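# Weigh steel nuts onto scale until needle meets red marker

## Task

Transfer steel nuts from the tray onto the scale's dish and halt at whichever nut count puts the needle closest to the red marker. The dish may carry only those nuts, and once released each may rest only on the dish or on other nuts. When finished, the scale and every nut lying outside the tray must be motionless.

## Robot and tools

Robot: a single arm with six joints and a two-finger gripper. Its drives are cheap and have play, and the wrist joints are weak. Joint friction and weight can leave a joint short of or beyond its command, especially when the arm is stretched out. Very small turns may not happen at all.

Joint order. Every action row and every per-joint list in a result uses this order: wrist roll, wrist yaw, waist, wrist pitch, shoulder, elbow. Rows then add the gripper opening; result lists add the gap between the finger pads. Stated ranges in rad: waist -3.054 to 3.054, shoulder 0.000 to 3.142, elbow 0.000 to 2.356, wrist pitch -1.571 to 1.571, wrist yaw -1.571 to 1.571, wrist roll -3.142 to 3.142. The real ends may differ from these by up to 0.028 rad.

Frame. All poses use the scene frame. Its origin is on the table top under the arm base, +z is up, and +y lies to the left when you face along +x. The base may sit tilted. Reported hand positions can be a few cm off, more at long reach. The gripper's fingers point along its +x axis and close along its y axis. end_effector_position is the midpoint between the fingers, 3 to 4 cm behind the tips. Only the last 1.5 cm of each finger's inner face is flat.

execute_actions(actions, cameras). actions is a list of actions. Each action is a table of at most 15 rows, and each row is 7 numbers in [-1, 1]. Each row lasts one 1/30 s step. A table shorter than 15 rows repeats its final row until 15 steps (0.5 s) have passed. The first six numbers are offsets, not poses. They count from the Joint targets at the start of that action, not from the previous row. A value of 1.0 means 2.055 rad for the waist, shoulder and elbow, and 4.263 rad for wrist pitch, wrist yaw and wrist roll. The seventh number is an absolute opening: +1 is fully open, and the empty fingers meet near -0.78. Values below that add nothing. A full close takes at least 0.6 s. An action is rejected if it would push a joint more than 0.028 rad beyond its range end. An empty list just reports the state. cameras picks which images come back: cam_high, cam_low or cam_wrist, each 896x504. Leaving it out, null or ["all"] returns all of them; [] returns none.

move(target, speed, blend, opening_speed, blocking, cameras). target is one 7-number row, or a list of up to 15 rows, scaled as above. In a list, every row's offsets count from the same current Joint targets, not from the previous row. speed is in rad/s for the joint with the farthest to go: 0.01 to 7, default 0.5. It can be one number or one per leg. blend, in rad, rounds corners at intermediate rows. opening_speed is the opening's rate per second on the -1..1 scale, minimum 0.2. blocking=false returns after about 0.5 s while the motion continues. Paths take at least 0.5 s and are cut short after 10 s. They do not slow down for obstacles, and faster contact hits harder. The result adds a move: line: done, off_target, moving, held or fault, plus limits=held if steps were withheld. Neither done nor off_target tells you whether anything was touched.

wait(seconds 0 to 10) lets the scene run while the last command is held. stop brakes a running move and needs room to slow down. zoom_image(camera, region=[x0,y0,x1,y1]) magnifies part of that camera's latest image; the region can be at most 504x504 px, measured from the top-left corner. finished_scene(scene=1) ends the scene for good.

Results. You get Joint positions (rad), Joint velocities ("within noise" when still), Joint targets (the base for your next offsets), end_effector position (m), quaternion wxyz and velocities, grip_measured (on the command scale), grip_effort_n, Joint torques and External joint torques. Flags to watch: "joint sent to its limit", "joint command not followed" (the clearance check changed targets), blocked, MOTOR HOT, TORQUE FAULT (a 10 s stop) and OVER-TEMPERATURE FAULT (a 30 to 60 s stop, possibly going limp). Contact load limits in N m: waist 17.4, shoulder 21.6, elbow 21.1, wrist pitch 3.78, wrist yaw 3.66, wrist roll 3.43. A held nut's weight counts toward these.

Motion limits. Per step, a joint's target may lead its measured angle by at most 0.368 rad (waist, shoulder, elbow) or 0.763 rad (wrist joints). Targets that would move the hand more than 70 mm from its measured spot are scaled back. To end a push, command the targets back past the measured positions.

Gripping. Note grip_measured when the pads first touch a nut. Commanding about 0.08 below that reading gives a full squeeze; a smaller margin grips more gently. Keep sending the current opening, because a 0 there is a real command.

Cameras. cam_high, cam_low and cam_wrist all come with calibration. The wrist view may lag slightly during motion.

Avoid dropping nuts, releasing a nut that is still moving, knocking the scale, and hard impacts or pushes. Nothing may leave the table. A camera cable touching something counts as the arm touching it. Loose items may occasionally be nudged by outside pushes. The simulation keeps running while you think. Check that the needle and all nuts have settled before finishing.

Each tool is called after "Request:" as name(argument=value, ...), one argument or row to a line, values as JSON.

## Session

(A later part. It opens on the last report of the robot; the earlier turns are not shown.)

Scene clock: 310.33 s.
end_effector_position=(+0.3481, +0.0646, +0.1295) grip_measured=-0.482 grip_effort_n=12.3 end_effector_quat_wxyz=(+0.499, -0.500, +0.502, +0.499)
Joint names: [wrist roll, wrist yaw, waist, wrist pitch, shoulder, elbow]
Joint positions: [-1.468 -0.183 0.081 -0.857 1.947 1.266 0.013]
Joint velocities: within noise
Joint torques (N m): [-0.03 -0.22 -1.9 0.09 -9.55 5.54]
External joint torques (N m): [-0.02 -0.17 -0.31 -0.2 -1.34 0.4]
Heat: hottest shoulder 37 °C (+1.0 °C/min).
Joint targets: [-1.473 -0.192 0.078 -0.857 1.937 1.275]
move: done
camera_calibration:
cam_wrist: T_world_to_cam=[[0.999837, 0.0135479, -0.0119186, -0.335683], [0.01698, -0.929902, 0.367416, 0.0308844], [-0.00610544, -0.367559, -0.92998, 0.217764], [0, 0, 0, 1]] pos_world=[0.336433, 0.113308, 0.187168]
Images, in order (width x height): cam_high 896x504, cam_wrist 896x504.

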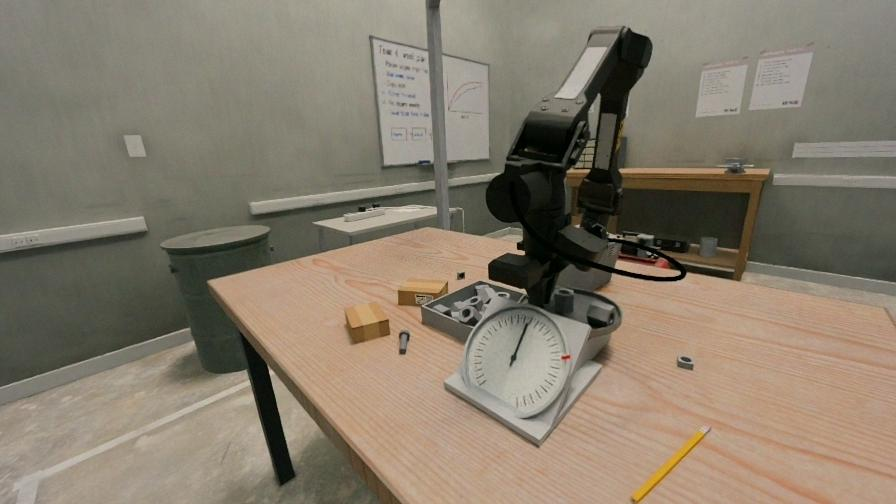

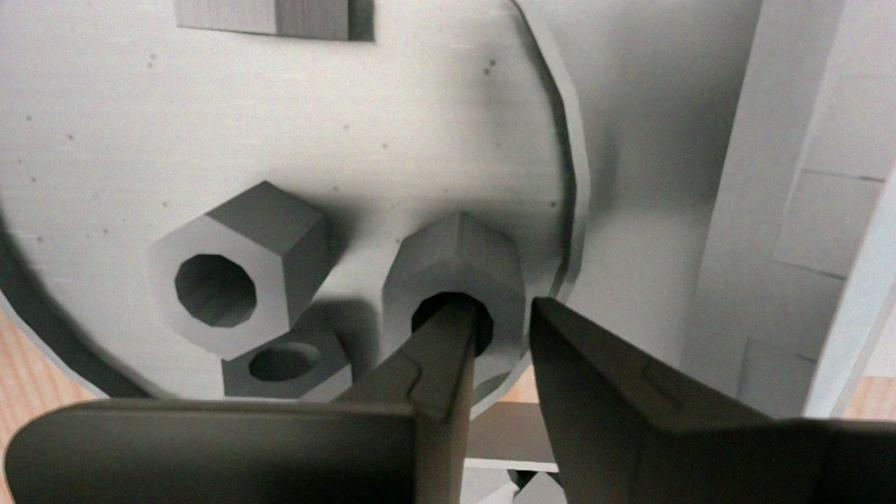

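Request:
move(
  target=[
    [-0.0056, 0, -0.0122, -0.0434, -0.0328, 0.0563, -0.48],
    [-0.0228, 0.0018, -0.1569, -0.0422, -0.074, -0.0234, -0.48],
    [-0.1248, 0.0021, -0.254, -0.0554, -0.0195, 0.0409, -0.48],
  ],
  speed=[0.25, 0.6, 0.6],
  blend=[0.04, 0.1, 0],
  cameras=["cam_wrist", "cam_high", "cam_low"],
)

Request:
zoom_image(
  camera="cam_wrist",
  region=[200, 0, 700, 400],
)

Request:
zoom_image(
  camera="cam_high",
  region=[420, 260, 640, 420],
)

Scene clock: 315.20 s.
end_effector_position=(+0.3131, -0.0980, +0.2016) grip_measured=-0.482 grip_effort_n=12.3 end_effector_quat_wxyz=(+0.505, -0.498, +0.501, +0.496)
Joint names: [wrist roll, wrist yaw, waist, wrist pitch, shoulder, elbow]
Joint positions: [-1.99 -0.183 -0.443 -1.094 1.885 1.349 0.013]
Joint velocities: within noise
Joint torques (N m): [-0.41 0.11 -1.7 0.08 -6.29 6.1]
External joint torques (N m): [-0.41 0.16 -0.17 -0.21 1.13 0.55]
Heat: hottest shoulder 37 °C (+1.0 °C/min).
Joint targets: [-2.005 -0.183 -0.444 -1.093 1.897 1.359]
move: done
camera_calibration:
cam_wrist: T_world_to_cam=[[0.999988, 0.0033405, -0.00347069, -0.300355], [0.00437135, -0.931988, 0.362464, -0.141468], [-0.00202383, -0.362475, -0.931991, 0.224481], [0, 0, 0, 1]] pos_world=[0.301424, -0.0494742, 0.259448]

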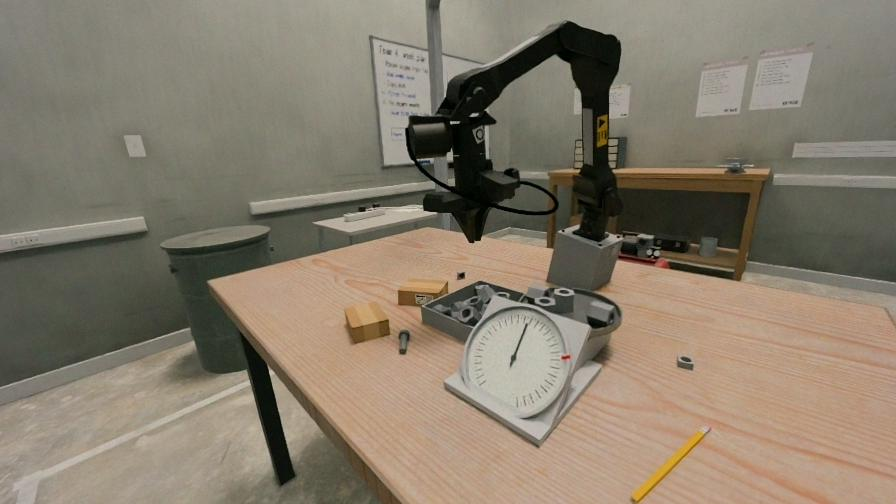

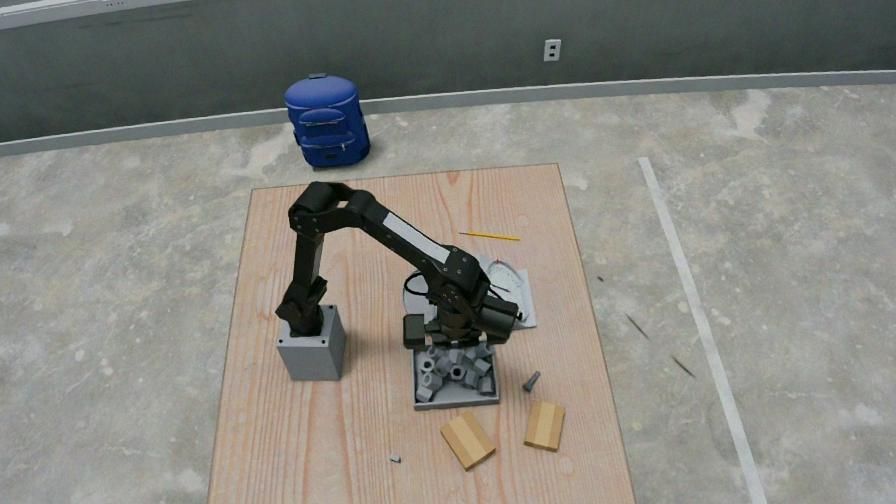

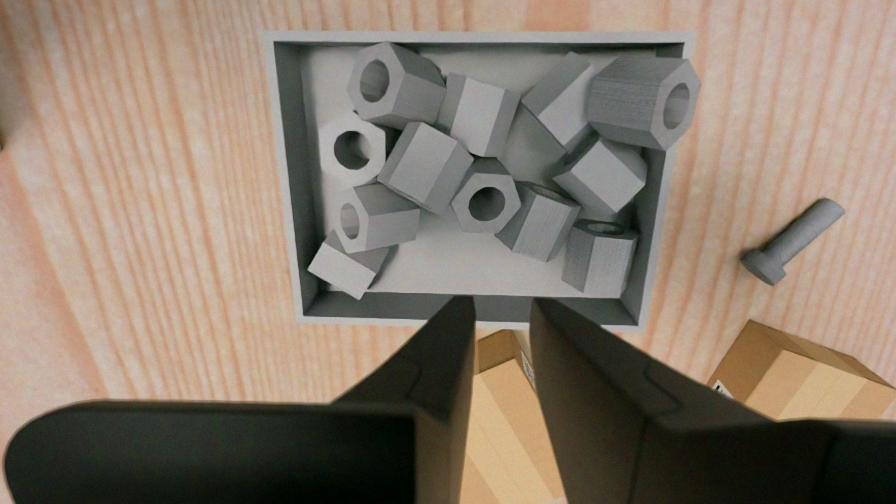

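Scaled by 1.008.

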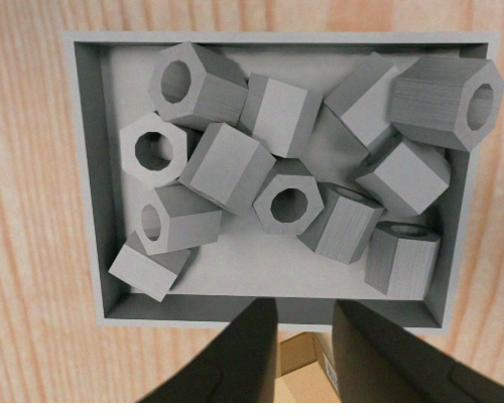

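Scaled by 2.291.

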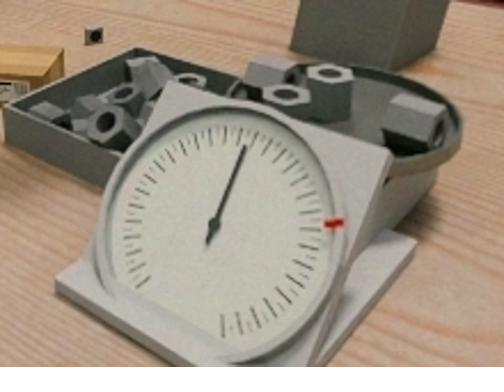

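Request:
move(
  target=[
    [-0.0012, 0.0016, 0.0161, 0.1131, -0.044, -0.2735, -0.47],
  ],
  speed=0.6,
  cameras=["cam_wrist"],
)

Request:
zoom_image(
  camera="cam_wrist",
  region=[400, 160, 680, 360],
)

Scene clock: 323.53 s.
end_effector_position=(+0.2433, -0.0788, +0.1007) grip_measured=-0.472 grip_effort_n=13.3 end_effector_quat_wxyz=(+0.494, -0.507, +0.495, +0.504)
Joint names: [wrist roll, wrist yaw, waist, wrist pitch, shoulder, elbow]
Joint positions: [-1.996 -0.178 -0.415 -0.618 1.815 0.807 0.014]
Joint velocities: within noise
Joint torques (N m): [-0.4 0.2 -0.86 0.59 -6.89 3.29]
External joint torques (N m): [-0.4 0.25 0.36 0.29 -0.99 -1.23]
Heat: hottest shoulder 37 °C (+0.0 °C/min).
Joint targets: [-2.010 -0.176 -0.411 -0.611 1.807 0.797]
move: done
camera_calibration:
cam_wrist: T_world_to_cam=[[0.999271, 0.0374421, -0.00745172, -0.227739], [0.0375615, -0.92937, 0.367233, -0.095052], [0.00682459, -0.367246, -0.930099, 0.134563], [0, 0, 0, 1]] pos_world=[0.230225, -0.0303938, 0.158366]
Images, in order (width x height): cam_wrist 896x504.

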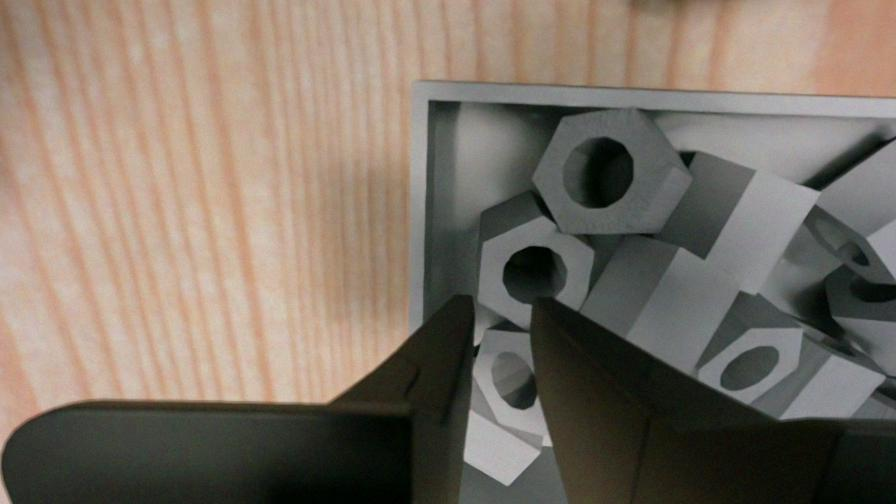

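Scaled by 1.800.

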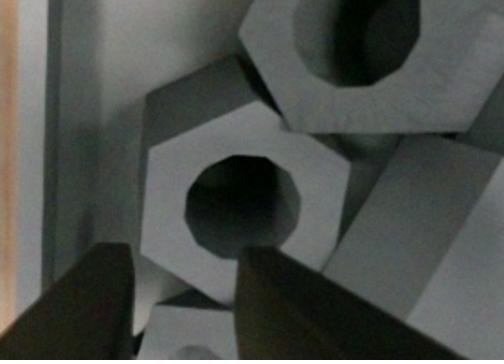

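Request:
move(
  target=[
    [0.0221, 0, 0.0056, 0.0224, 0.0396, -0.0151, -0.47],
  ],
  speed=0.2,
  cameras=["cam_wrist"],
)

Request:
zoom_image(
  camera="cam_wrist",
  region=[400, 160, 680, 360],
)

Scene clock: 329.80 s.
end_effector_position=(+0.2428, -0.0795, +0.0795) grip_measured=-0.472 grip_effort_n=13.3 end_effector_quat_wxyz=(+0.510, -0.490, +0.511, +0.488)
Joint names: [wrist roll, wrist yaw, waist, wrist pitch, shoulder, elbow]
Joint positions: [-1.919 -0.178 -0.403 -0.521 1.878 0.775 0.014]
Joint velocities: within noise
Joint torques (N m): [0.32 0.19 -0.88 0.53 -4.92 2.85]
External joint torques (N m): [0.32 0.24 0.37 0.27 1.03 -1.19]
Heat: hottest shoulder 37 °C (+0.0 °C/min).
Joint targets: [-1.916 -0.176 -0.399 -0.515 1.888 0.766]
move: done
camera_calibration:
cam_wrist: T_world_to_cam=[[0.999585, -0.0277196, -0.00782671, -0.232582], [-0.0229048, -0.929731, 0.367527, -0.0733258], [-0.0174645, -0.367195, -0.92998, 0.120474], [0, 0, 0, 1]] pos_world=[0.23291, -0.0303828, 0.137167]
Images, in order (width x height): cam_wrist 896x504.

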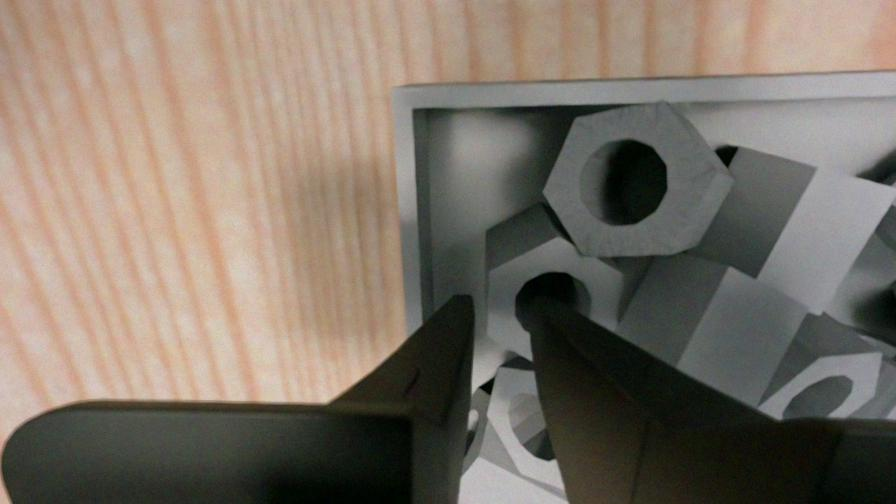

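Scaled by 1.800.

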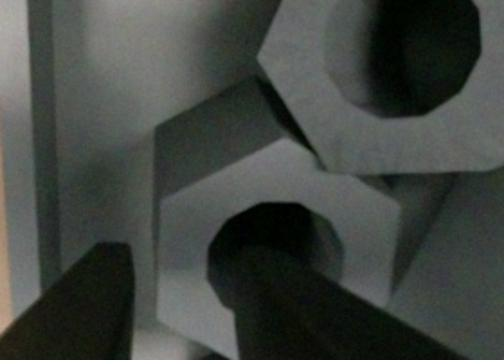

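Request:
move(
  target=[
    [-0.0091, 0, -0.0062, 0.0013, 0.0053, 0.011, -0.47],
  ],
  speed=0.1,
  cameras=["cam_wrist"],
)

Request:
zoom_image(
  camera="cam_wrist",
  region=[400, 160, 680, 360],
)

Scene clock: 336.23 s.
end_effector_position=(+0.2441, -0.0819, +0.0781) grip_measured=-0.472 grip_effort_n=13.7 end_effector_quat_wxyz=(+0.507, -0.494, +0.507, +0.491)
Joint names: [wrist roll, wrist yaw, waist, wrist pitch, shoulder, elbow]
Joint positions: [-1.939 -0.178 -0.409 -0.515 1.889 0.78 0.014]
Joint velocities: within noise
Joint torques (N m): [-0.41 0.19 -1.54 0.55 -4.93 4.54]
External joint torques (N m): [-0.41 0.24 -0.28 0.26 1.11 0.45]
Heat: hottest shoulder 36 °C (-1.0 °C/min).
Joint targets: [-1.954 -0.176 -0.412 -0.510 1.899 0.788]
move: done
camera_calibration:
cam_wrist: T_world_to_cam=[[0.999898, -0.0128766, -0.00613825, -0.23303], [-0.00971591, -0.929826, 0.367871, -0.0782201], [-0.0104444, -0.367774, -0.929856, 0.116495], [0, 0, 0, 1]] pos_world=[0.233463, -0.0328879, 0.135668]
Images, in order (width x height): cam_wrist 896x504.

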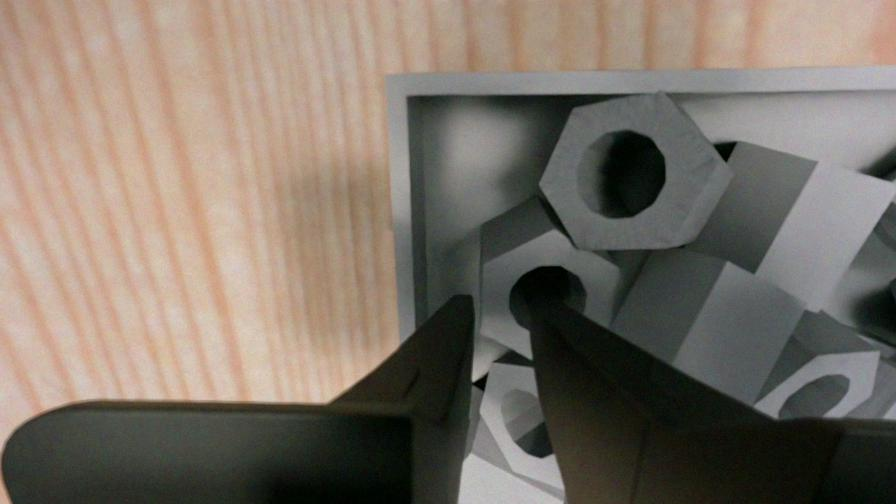

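Scaled by 1.800.

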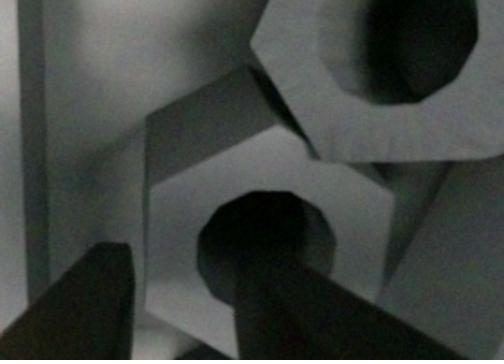

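Request:
move(
  target=[
    [0, 0, 0.0045, 0.0078, 0.0111, -0.0141, -0.47],
  ],
  speed=0.1,
  cameras=["cam_wrist"],
)

Request:
zoom_image(
  camera="cam_wrist",
  region=[400, 160, 680, 360],
)

Scene clock: 339.23 s.
end_effector_position=(+0.2432, -0.0817, +0.0708) grip_measured=-0.472 grip_effort_n=13.3 end_effector_quat_wxyz=(+0.507, -0.494, +0.506, +0.493)
Joint names: [wrist roll, wrist yaw, waist, wrist pitch, shoulder, elbow]
Joint positions: [-1.941 -0.182 -0.406 -0.483 1.911 0.769 0.014]
Joint velocities: within noise
Joint torques (N m): [-0.39 0.2 -0.97 0.51 -4.88 2.59]
External joint torques (N m): [-0.39 0.25 0.29 0.25 1.23 -1.34]
Heat: hottest shoulder 36 °C (-1.0 °C/min).
Joint targets: [-1.954 -0.176 -0.403 -0.477 1.922 0.759]
move: done
camera_calibration:
cam_wrist: T_world_to_cam=[[0.999937, -0.00898888, -0.00672378, -0.231691], [-0.00591736, -0.931089, 0.364744, -0.0761292], [-0.00953908, -0.364681, -0.931084, 0.109923], [0, 0, 0, 1]] pos_world=[0.232274, -0.0328789, 0.128557]
Images, in order (width x height): cam_wrist 896x504.

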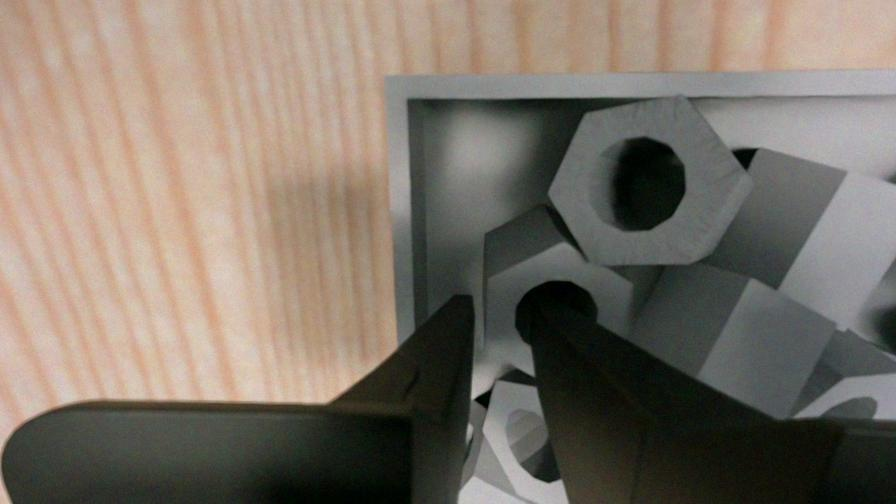

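Scaled by 1.800.

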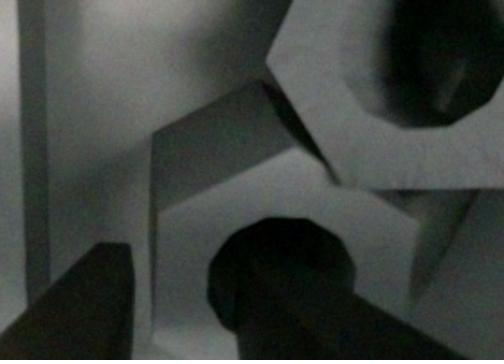

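Request:
move(
  target=[
    [0, 0, 0.0035, 0.0096, 0.0135, -0.0061, -0.47],
  ],
  speed=0.1,
  cameras=["cam_wrist"],
)

Request:
zoom_image(
  camera="cam_wrist",
  region=[400, 160, 680, 360],
)

Scene clock: 340.40 s.
end_effector_position=(+0.2436, -0.0802, +0.0624) grip_measured=-0.472 grip_effort_n=12.8 end_effector_quat_wxyz=(+0.506, -0.497, +0.502, +0.495)
Joint names: [wrist roll, wrist yaw, waist, wrist pitch, shoulder, elbow]
Joint positions: [-1.941 -0.186 -0.397 -0.442 1.936 0.757 0.014]
Joint velocities: within noise
Joint torques (N m): [-0.38 0.19 -1.13 0.54 -4.68 2.46]
External joint torques (N m): [-0.38 0.24 0.14 0.24 1.48 -1.38]
Heat: hottest shoulder 36 °C (-1.0 °C/min).
Joint targets: [-1.954 -0.176 -0.396 -0.436 1.949 0.747]
move: done
camera_calibration:
cam_wrist: T_world_to_cam=[[0.999995, 0.000793703, -0.00312682, -0.231715], [0.0018717, -0.932188, 0.36197, -0.0735778], [-0.00262748, -0.361974, -0.932184, 0.101201], [0, 0, 0, 1]] pos_world=[0.232117, -0.0317721, 0.120247]
Images, in order (width x height): cam_wrist 896x504.

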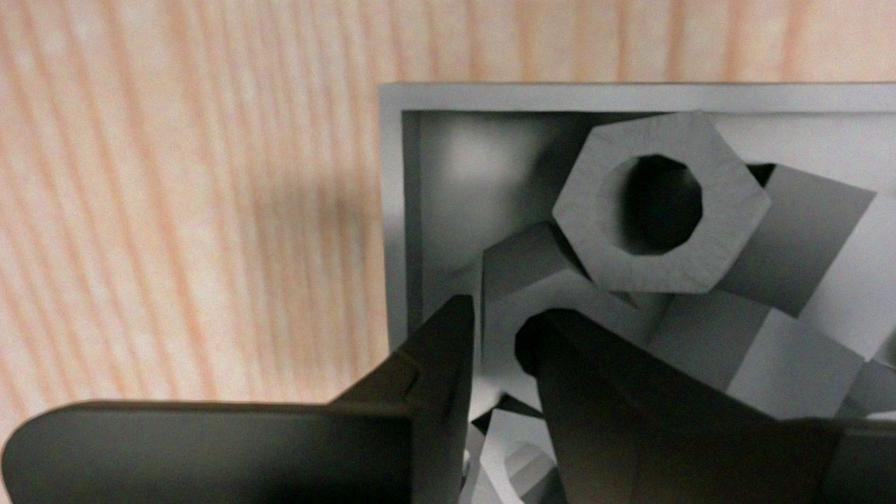

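Scaled by 1.800.

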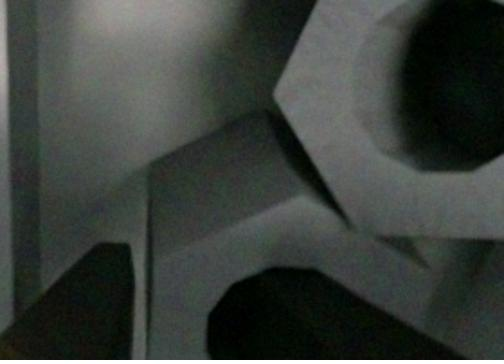

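Request:
move(
  target=[
    [0, 0, 0, 0, 0, 0, -0.75],
  ],
  speed=0.1,
  opening_speed=0.4,
  cameras=["cam_wrist"],
)

Request:
zoom_image(
  camera="cam_wrist",
  region=[400, 200, 680, 400],
)

Scene clock: 342.07 s.
end_effector_position=(+0.2435, -0.0802, +0.0624) grip_measured=-0.621 grip_effort_n=-83.5 end_effector_quat_wxyz=(+0.506, -0.497, +0.502, +0.495)
Joint names: [wrist roll, wrist yaw, waist, wrist pitch, shoulder, elbow]
Joint positions: [-1.941 -0.186 -0.397 -0.442 1.936 0.757 0.007]
Joint velocities: within noise
Joint torques (N m): [-0.38 0.19 -1.14 0.56 -4.67 2.51]
External joint torques (N m): [-0.38 0.24 0.13 0.3 1.41 -1.19]
Heat: hottest shoulder 36 °C (-1.0 °C/min).
Joint targets: [-1.954 -0.176 -0.396 -0.436 1.949 0.747]
move: done
camera_calibration:
cam_wrist: T_world_to_cam=[[0.999994, 0.000686057, -0.0034068, -0.231483], [0.00187243, -0.932222, 0.361883, -0.0734745], [-0.00292762, -0.361887, -0.932217, 0.101313], [0, 0, 0, 1]] pos_world=[0.231916, -0.0316718, 0.120246]
Images, in order (width x height): cam_wrist 896x504.

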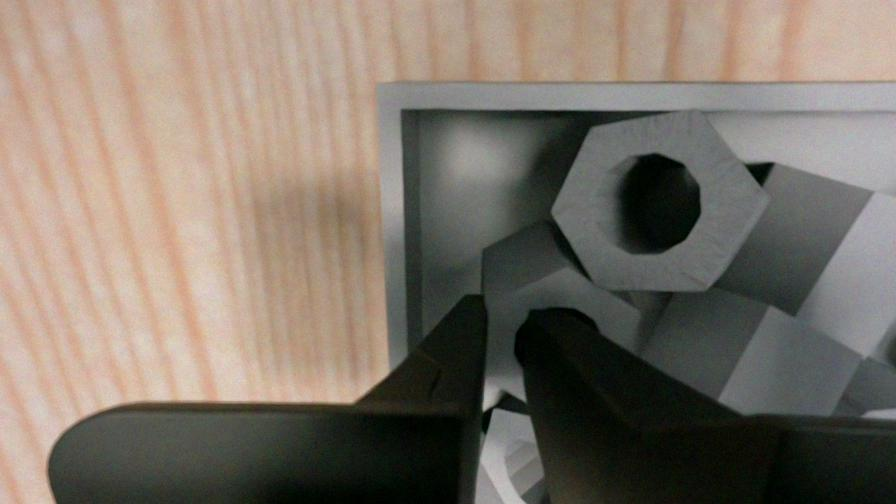

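Scaled by 1.800.

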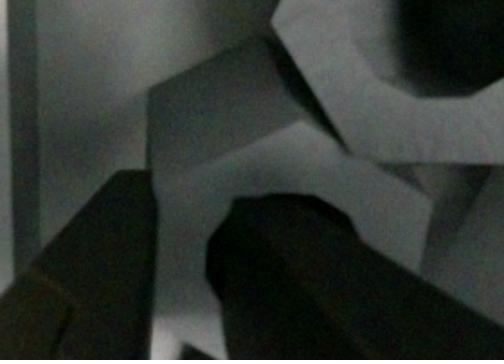

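Request:
move(
  target=[
    [-0.0042, 0, -0.0109, -0.0321, -0.0533, 0.0272, -0.75],
    [-0.0089, 0, -0.0206, -0.0639, -0.0924, 0.0523, -0.75],
  ],
  speed=[0.15, 0.25],
  blend=[0.02, 0],
  cameras=["cam_wrist", "cam_high"],
)

Scene clock: 346.67 s.
end_effector_position=(+0.2425, -0.0803, +0.1195) grip_measured=-0.621 grip_effort_n=-83.5 end_effector_quat_wxyz=(+0.503, -0.495, +0.505, +0.496)
Joint names: [wrist roll, wrist yaw, waist, wrist pitch, shoulder, elbow]
Joint positions: [-1.978 -0.177 -0.434 -0.709 1.77 0.844 0.007]
Joint velocities: within noise
Joint torques (N m): [-0.4 0.15 -1.55 0.08 -7.11 5.33]
External joint torques (N m): [-0.4 0.2 -0.33 -0.2 -1.32 0.58]
Heat: hottest shoulder 36 °C (-1.0 °C/min).
Joint targets: [-1.992 -0.176 -0.438 -0.708 1.760 0.854]
move: done
camera_calibration:
cam_wrist: T_world_to_cam=[[0.999927, -0.00119188, -0.0120224, -0.229375], [0.00328587, -0.930778, 0.365569, -0.0948291], [-0.0116259, -0.365582, -0.930707, 0.156067], [0, 0, 0, 1]] pos_world=[0.231484, -0.0314832, 0.177161]
Images, in order (width x height): cam_high 896x504, cam_wrist 896x504.

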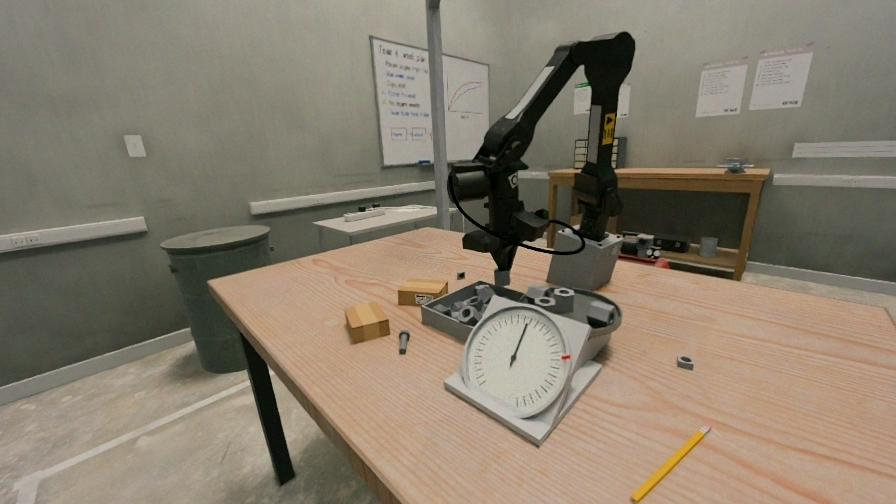

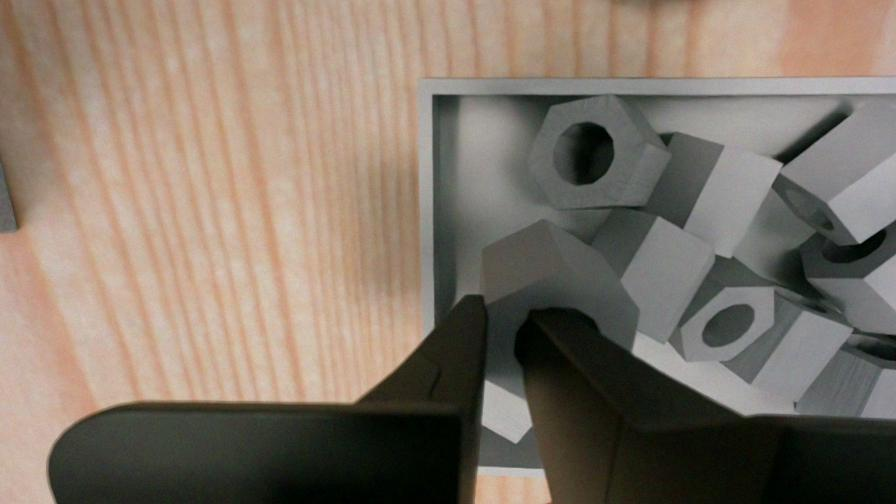

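Request:
move(
  target=[
    [0.0302, -0.0016, 0.0648, -0.0676, -0.1039, 0.0402, -0.75],
    [0.1228, -0.0035, 0.2532, -0.058, -0.157, 0.0052, -0.75],
  ],
  speed=[0.5, 0.6],
  blend=[0.08, 0],
  cameras=["cam_wrist", "cam_high"],
)

Scene clock: 353.17 s.
end_effector_position=(+0.2311, +0.0606, +0.1746) grip_measured=-0.621 grip_effort_n=-83.5 end_effector_quat_wxyz=(+0.499, -0.502, +0.501, +0.499)
Joint names: [wrist roll, wrist yaw, waist, wrist pitch, shoulder, elbow]
Joint positions: [-1.473 -0.182 0.079 -0.962 1.447 0.874 0.007]
Joint velocities: within noise
Joint torques (N m): [0.33 -0.27 -0.64 0.6 -5.99 3.95]
External joint torques (N m): [0.33 -0.21 0.34 0.28 -1.31 -1.47]
Heat: hottest shoulder 35 °C (-2.0 °C/min).
Joint targets: [-1.469 -0.191 0.083 -0.955 1.437 0.865]
move: done
camera_calibration:
cam_wrist: T_world_to_cam=[[0.999832, 0.0165777, -0.00776134, -0.218929], [0.0182713, -0.92942, 0.368572, 0.0120173], [-0.00110348, -0.368652, -0.929567, 0.256355], [0, 0, 0, 1]] pos_world=[0.218955, 0.109304, 0.232171]
Images, in order (width x height): cam_high 896x504, cam_wrist 896x504.

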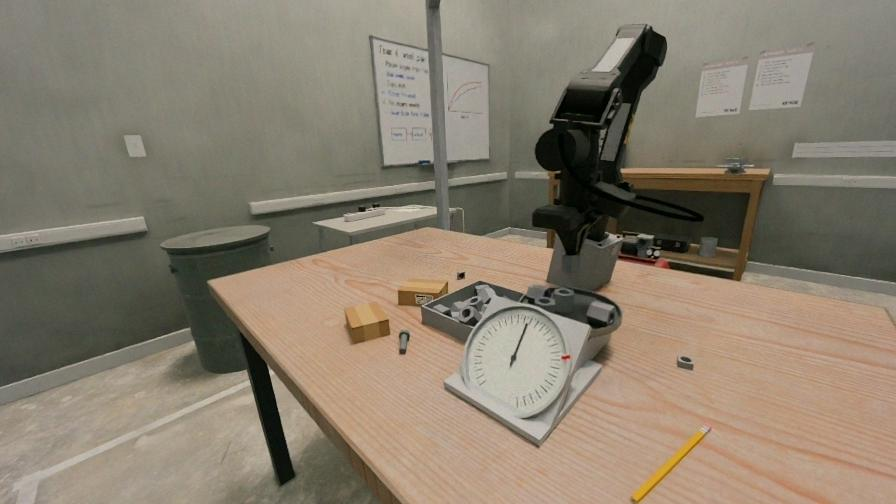

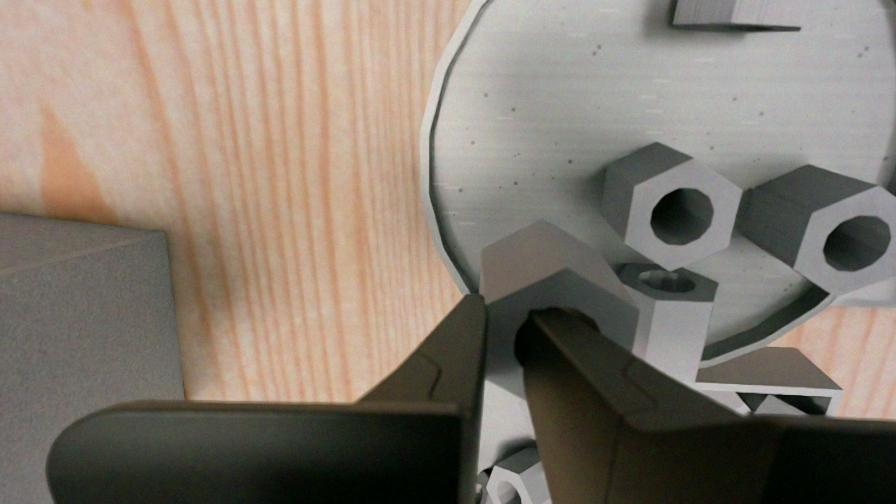

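Request:
move(
  target=[
    [0.0085, 0, 0.0176, 0.0487, 0.0508, -0.0564, -0.75],
  ],
  speed=0.3,
  cameras=["cam_wrist", "cam_high"],
)

Request:
zoom_image(
  camera="cam_high",
  region=[462, 270, 642, 420],
)

Scene clock: 355.10 s.
end_effector_position=(+0.2303, +0.0605, +0.1290) grip_measured=-0.621 grip_effort_n=-83.5 end_effector_quat_wxyz=(+0.498, -0.501, +0.501, +0.500)
Joint names: [wrist roll, wrist yaw, waist, wrist pitch, shoulder, elbow]
Joint positions: [-1.438 -0.182 0.115 -0.755 1.535 0.757 0.007]
Joint velocities: within noise
Joint torques (N m): [0.32 -0.26 -0.7 0.58 -4.21 3.57]
External joint torques (N m): [0.32 -0.21 0.32 0.3 0.73 -1.3]
Heat: hottest shoulder 35 °C (-2.0 °C/min).
Joint targets: [-1.433 -0.191 0.118 -0.748 1.541 0.749]
move: done
camera_calibration:
cam_wrist: T_world_to_cam=[[0.999785, 0.0170348, -0.011793, -0.218057], [0.0201783, -0.929728, 0.367693, 0.0284879], [-0.00470073, -0.367852, -0.929872, 0.214777], [0, 0, 0, 1]] pos_world=[0.218445, 0.109207, 0.186669]
Images, in order (width x height): cam_high 896x504, cam_wrist 896x504.

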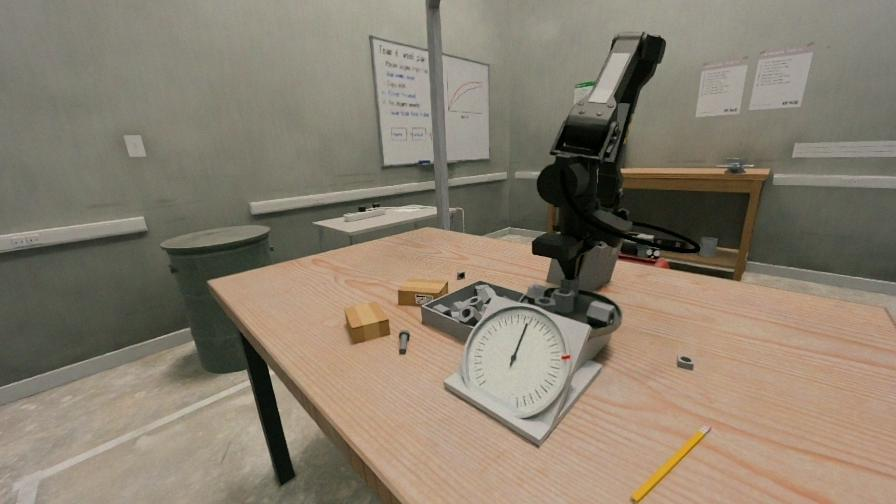

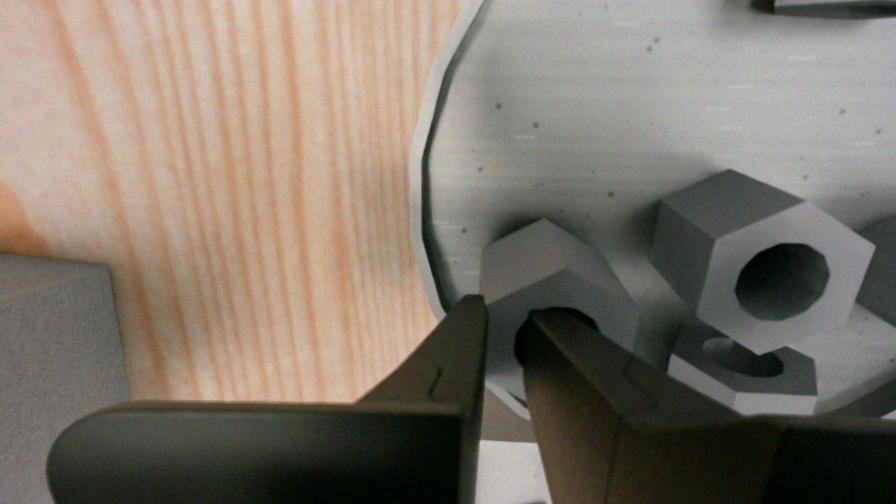

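Scaled by 2.800.

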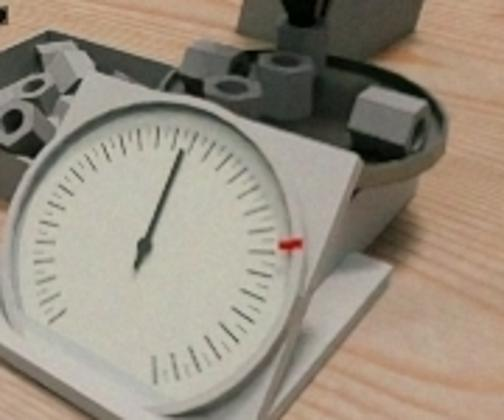

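Request:
move(
  target=[
    [0.0007, 0, 0.0015, 0.0045, 0.0048, -0.0043, -0.75],
  ],
  speed=0.1,
  cameras=["cam_high"],
)

Request:
zoom_image(
  camera="cam_high",
  region=[462, 300, 582, 420],
)

Scene clock: 356.80 s.
end_effector_position=(+0.2305, +0.0606, +0.1250) grip_measured=-0.621 grip_effort_n=-83.5 end_effector_quat_wxyz=(+0.498, -0.501, +0.501, +0.500)
Joint names: [wrist roll, wrist yaw, waist, wrist pitch, shoulder, elbow]
Joint positions: [-1.435 -0.182 0.118 -0.735 1.544 0.749 0.007]
Joint velocities: within noise
Joint torques (N m): [0.33 -0.27 -0.7 0.6 -4.21 3.51]
External joint torques (N m): [0.33 -0.22 0.35 0.31 0.7 -1.29]
Heat: hottest shoulder 35 °C (-2.0 °C/min).
Joint targets: [-1.430 -0.191 0.122 -0.729 1.551 0.740]
move: done
Images, in order (width x height): cam_high 896x504.

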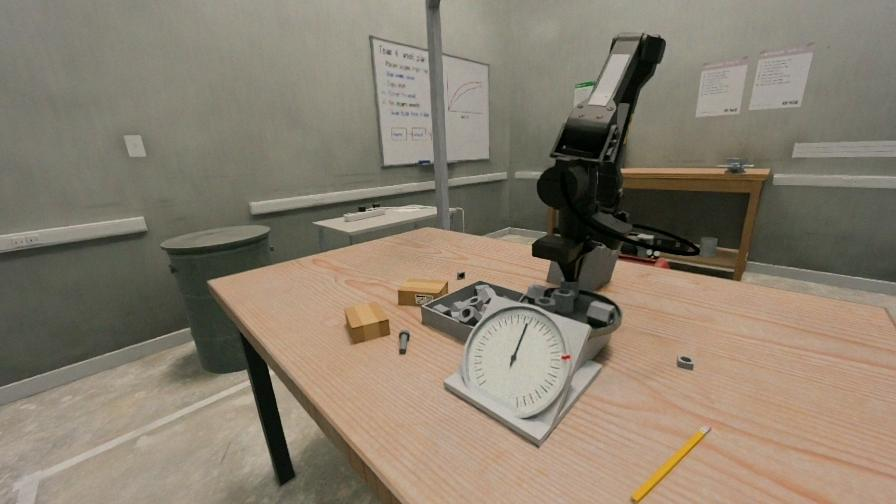

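Scaled by 4.200.

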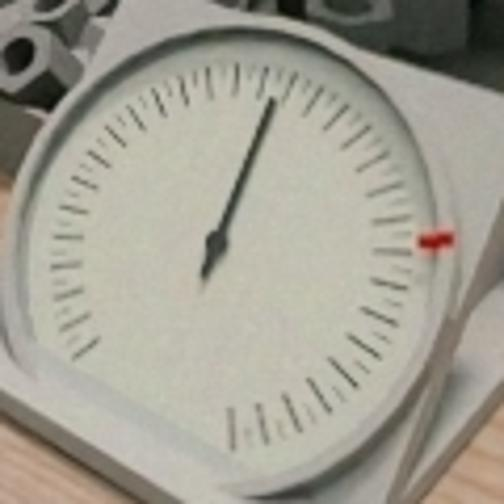

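Request:
move(
  target=[
    [0.0004, 0, 0.0008, 0.0023, 0.0024, -0.0022, -0.75],
  ],
  speed=0.1,
  cameras=["cam_high"],
)

Request:
zoom_image(
  camera="cam_high",
  region=[462, 300, 582, 420],
)

Scene clock: 357.87 s.
end_effector_position=(+0.2304, +0.0606, +0.1230) grip_measured=-0.621 grip_effort_n=-83.5 end_effector_quat_wxyz=(+0.498, -0.501, +0.501, +0.500)
Joint names: [wrist roll, wrist yaw, waist, wrist pitch, shoulder, elbow]
Joint positions: [-1.433 -0.182 0.12 -0.725 1.549 0.744 0.007]
Joint velocities: within noise
Joint torques (N m): [0.33 -0.27 -0.72 0.61 -4.23 3.48]
External joint torques (N m): [0.33 -0.22 0.31 0.32 0.73 -1.31]
Heat: hottest shoulder 35 °C (-2.0 °C/min).
Joint targets: [-1.428 -0.191 0.123 -0.719 1.556 0.736]
move: done
Images, in order (width x height): cam_high 896x504.

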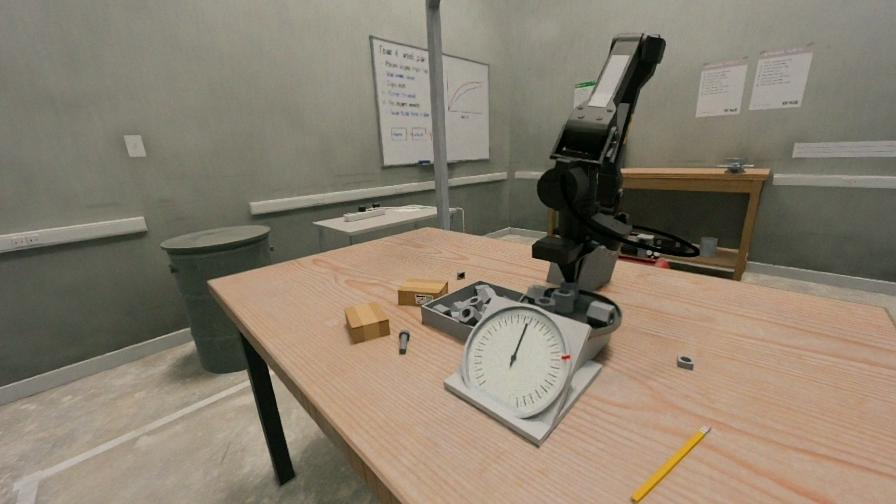

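Scaled by 4.200.

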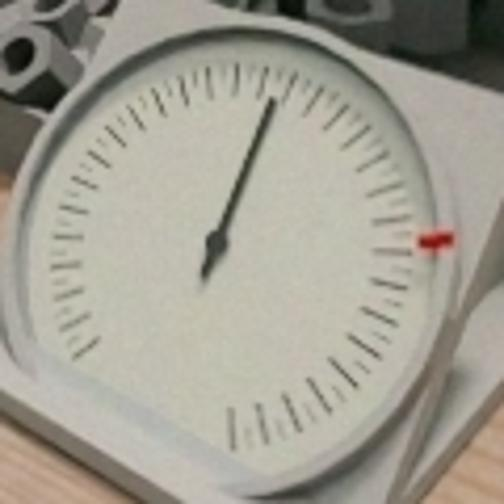

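Request:
move(
  target=[
    [0.0004, 0, 0.0008, 0.0023, 0.0024, -0.0022, -0.75],
  ],
  speed=0.1,
  cameras=["cam_high"],
)

Request:
zoom_image(
  camera="cam_high",
  region=[462, 300, 582, 420],
)

Scene clock: 358.97 s.
end_effector_position=(+0.2305, +0.0606, +0.1210) grip_measured=-0.621 grip_effort_n=-83.5 end_effector_quat_wxyz=(+0.499, -0.501, +0.501, +0.499)
Joint names: [wrist roll, wrist yaw, waist, wrist pitch, shoulder, elbow]
Joint positions: [-1.43 -0.182 0.121 -0.715 1.554 0.739 0.007]
Joint velocities: within noise
Joint torques (N m): [0.33 -0.27 -0.71 0.59 -4.24 3.49]
External joint torques (N m): [0.33 -0.22 0.32 0.28 0.78 -1.33]
Heat: hottest shoulder 35 °C (-2.0 °C/min).
Joint targets: [-1.426 -0.191 0.125 -0.709 1.561 0.731]
move: done
Images, in order (width x height): cam_high 896x504.

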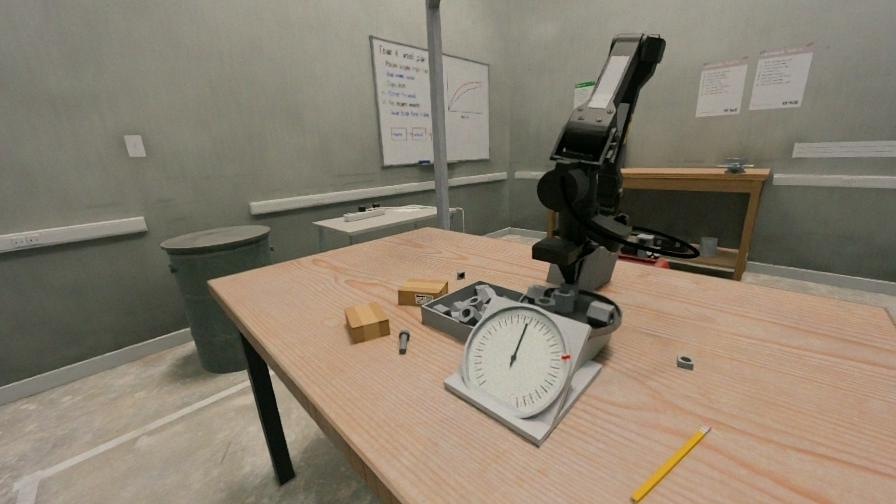

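Scaled by 4.200.

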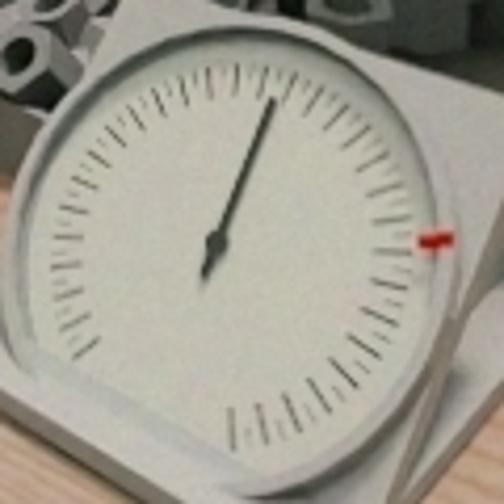

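Request:
move(
  target=[
    [0.0003, 0, 0.0006, 0.0017, 0.0018, -0.0017, -0.75],
  ],
  speed=0.1,
  cameras=["cam_high"],
)

Request:
zoom_image(
  camera="cam_high",
  region=[462, 300, 582, 420],
)

Scene clock: 361.93 s.
end_effector_position=(+0.2303, +0.0606, +0.1200) grip_measured=-0.621 grip_effort_n=-83.5 end_effector_quat_wxyz=(+0.499, -0.501, +0.501, +0.500)
Joint names: [wrist roll, wrist yaw, waist, wrist pitch, shoulder, elbow]
Joint positions: [-1.43 -0.182 0.123 -0.71 1.556 0.737 0.007]
Joint velocities: within noise
Joint torques (N m): [0.32 -0.27 -0.68 0.81 -3.99 3.46]
External joint torques (N m): [0.32 -0.21 0.34 0.52 0.96 -1.25]
Heat: hottest shoulder 35 °C (-2.0 °C/min).
Joint targets: [-1.425 -0.191 0.126 -0.702 1.565 0.728]
move: done
Images, in order (width x height): cam_high 896x504.

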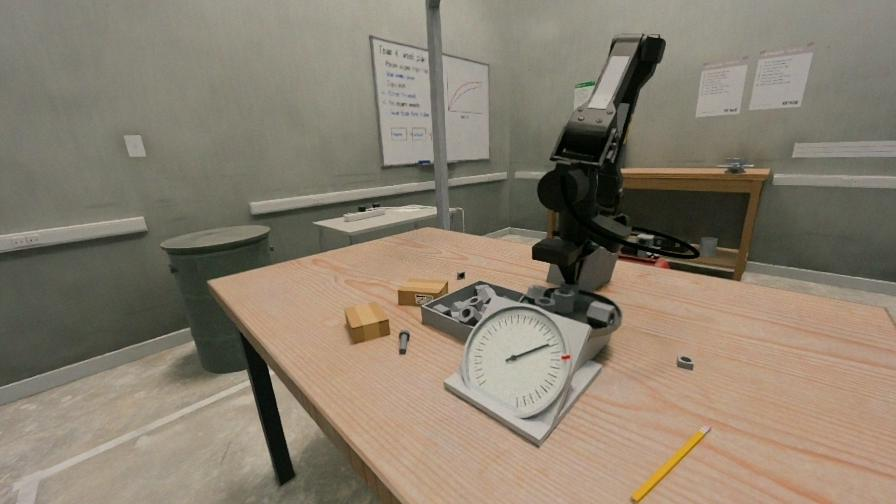

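Scaled by 4.200.

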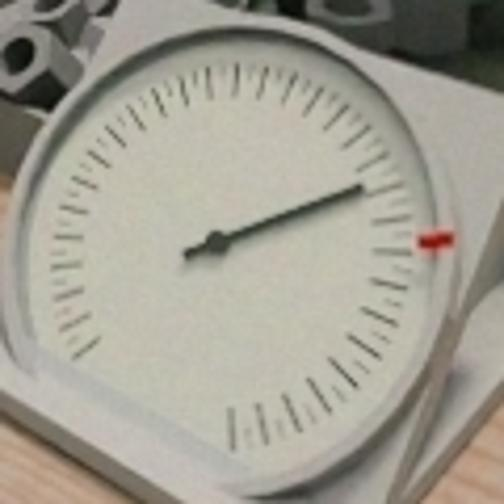

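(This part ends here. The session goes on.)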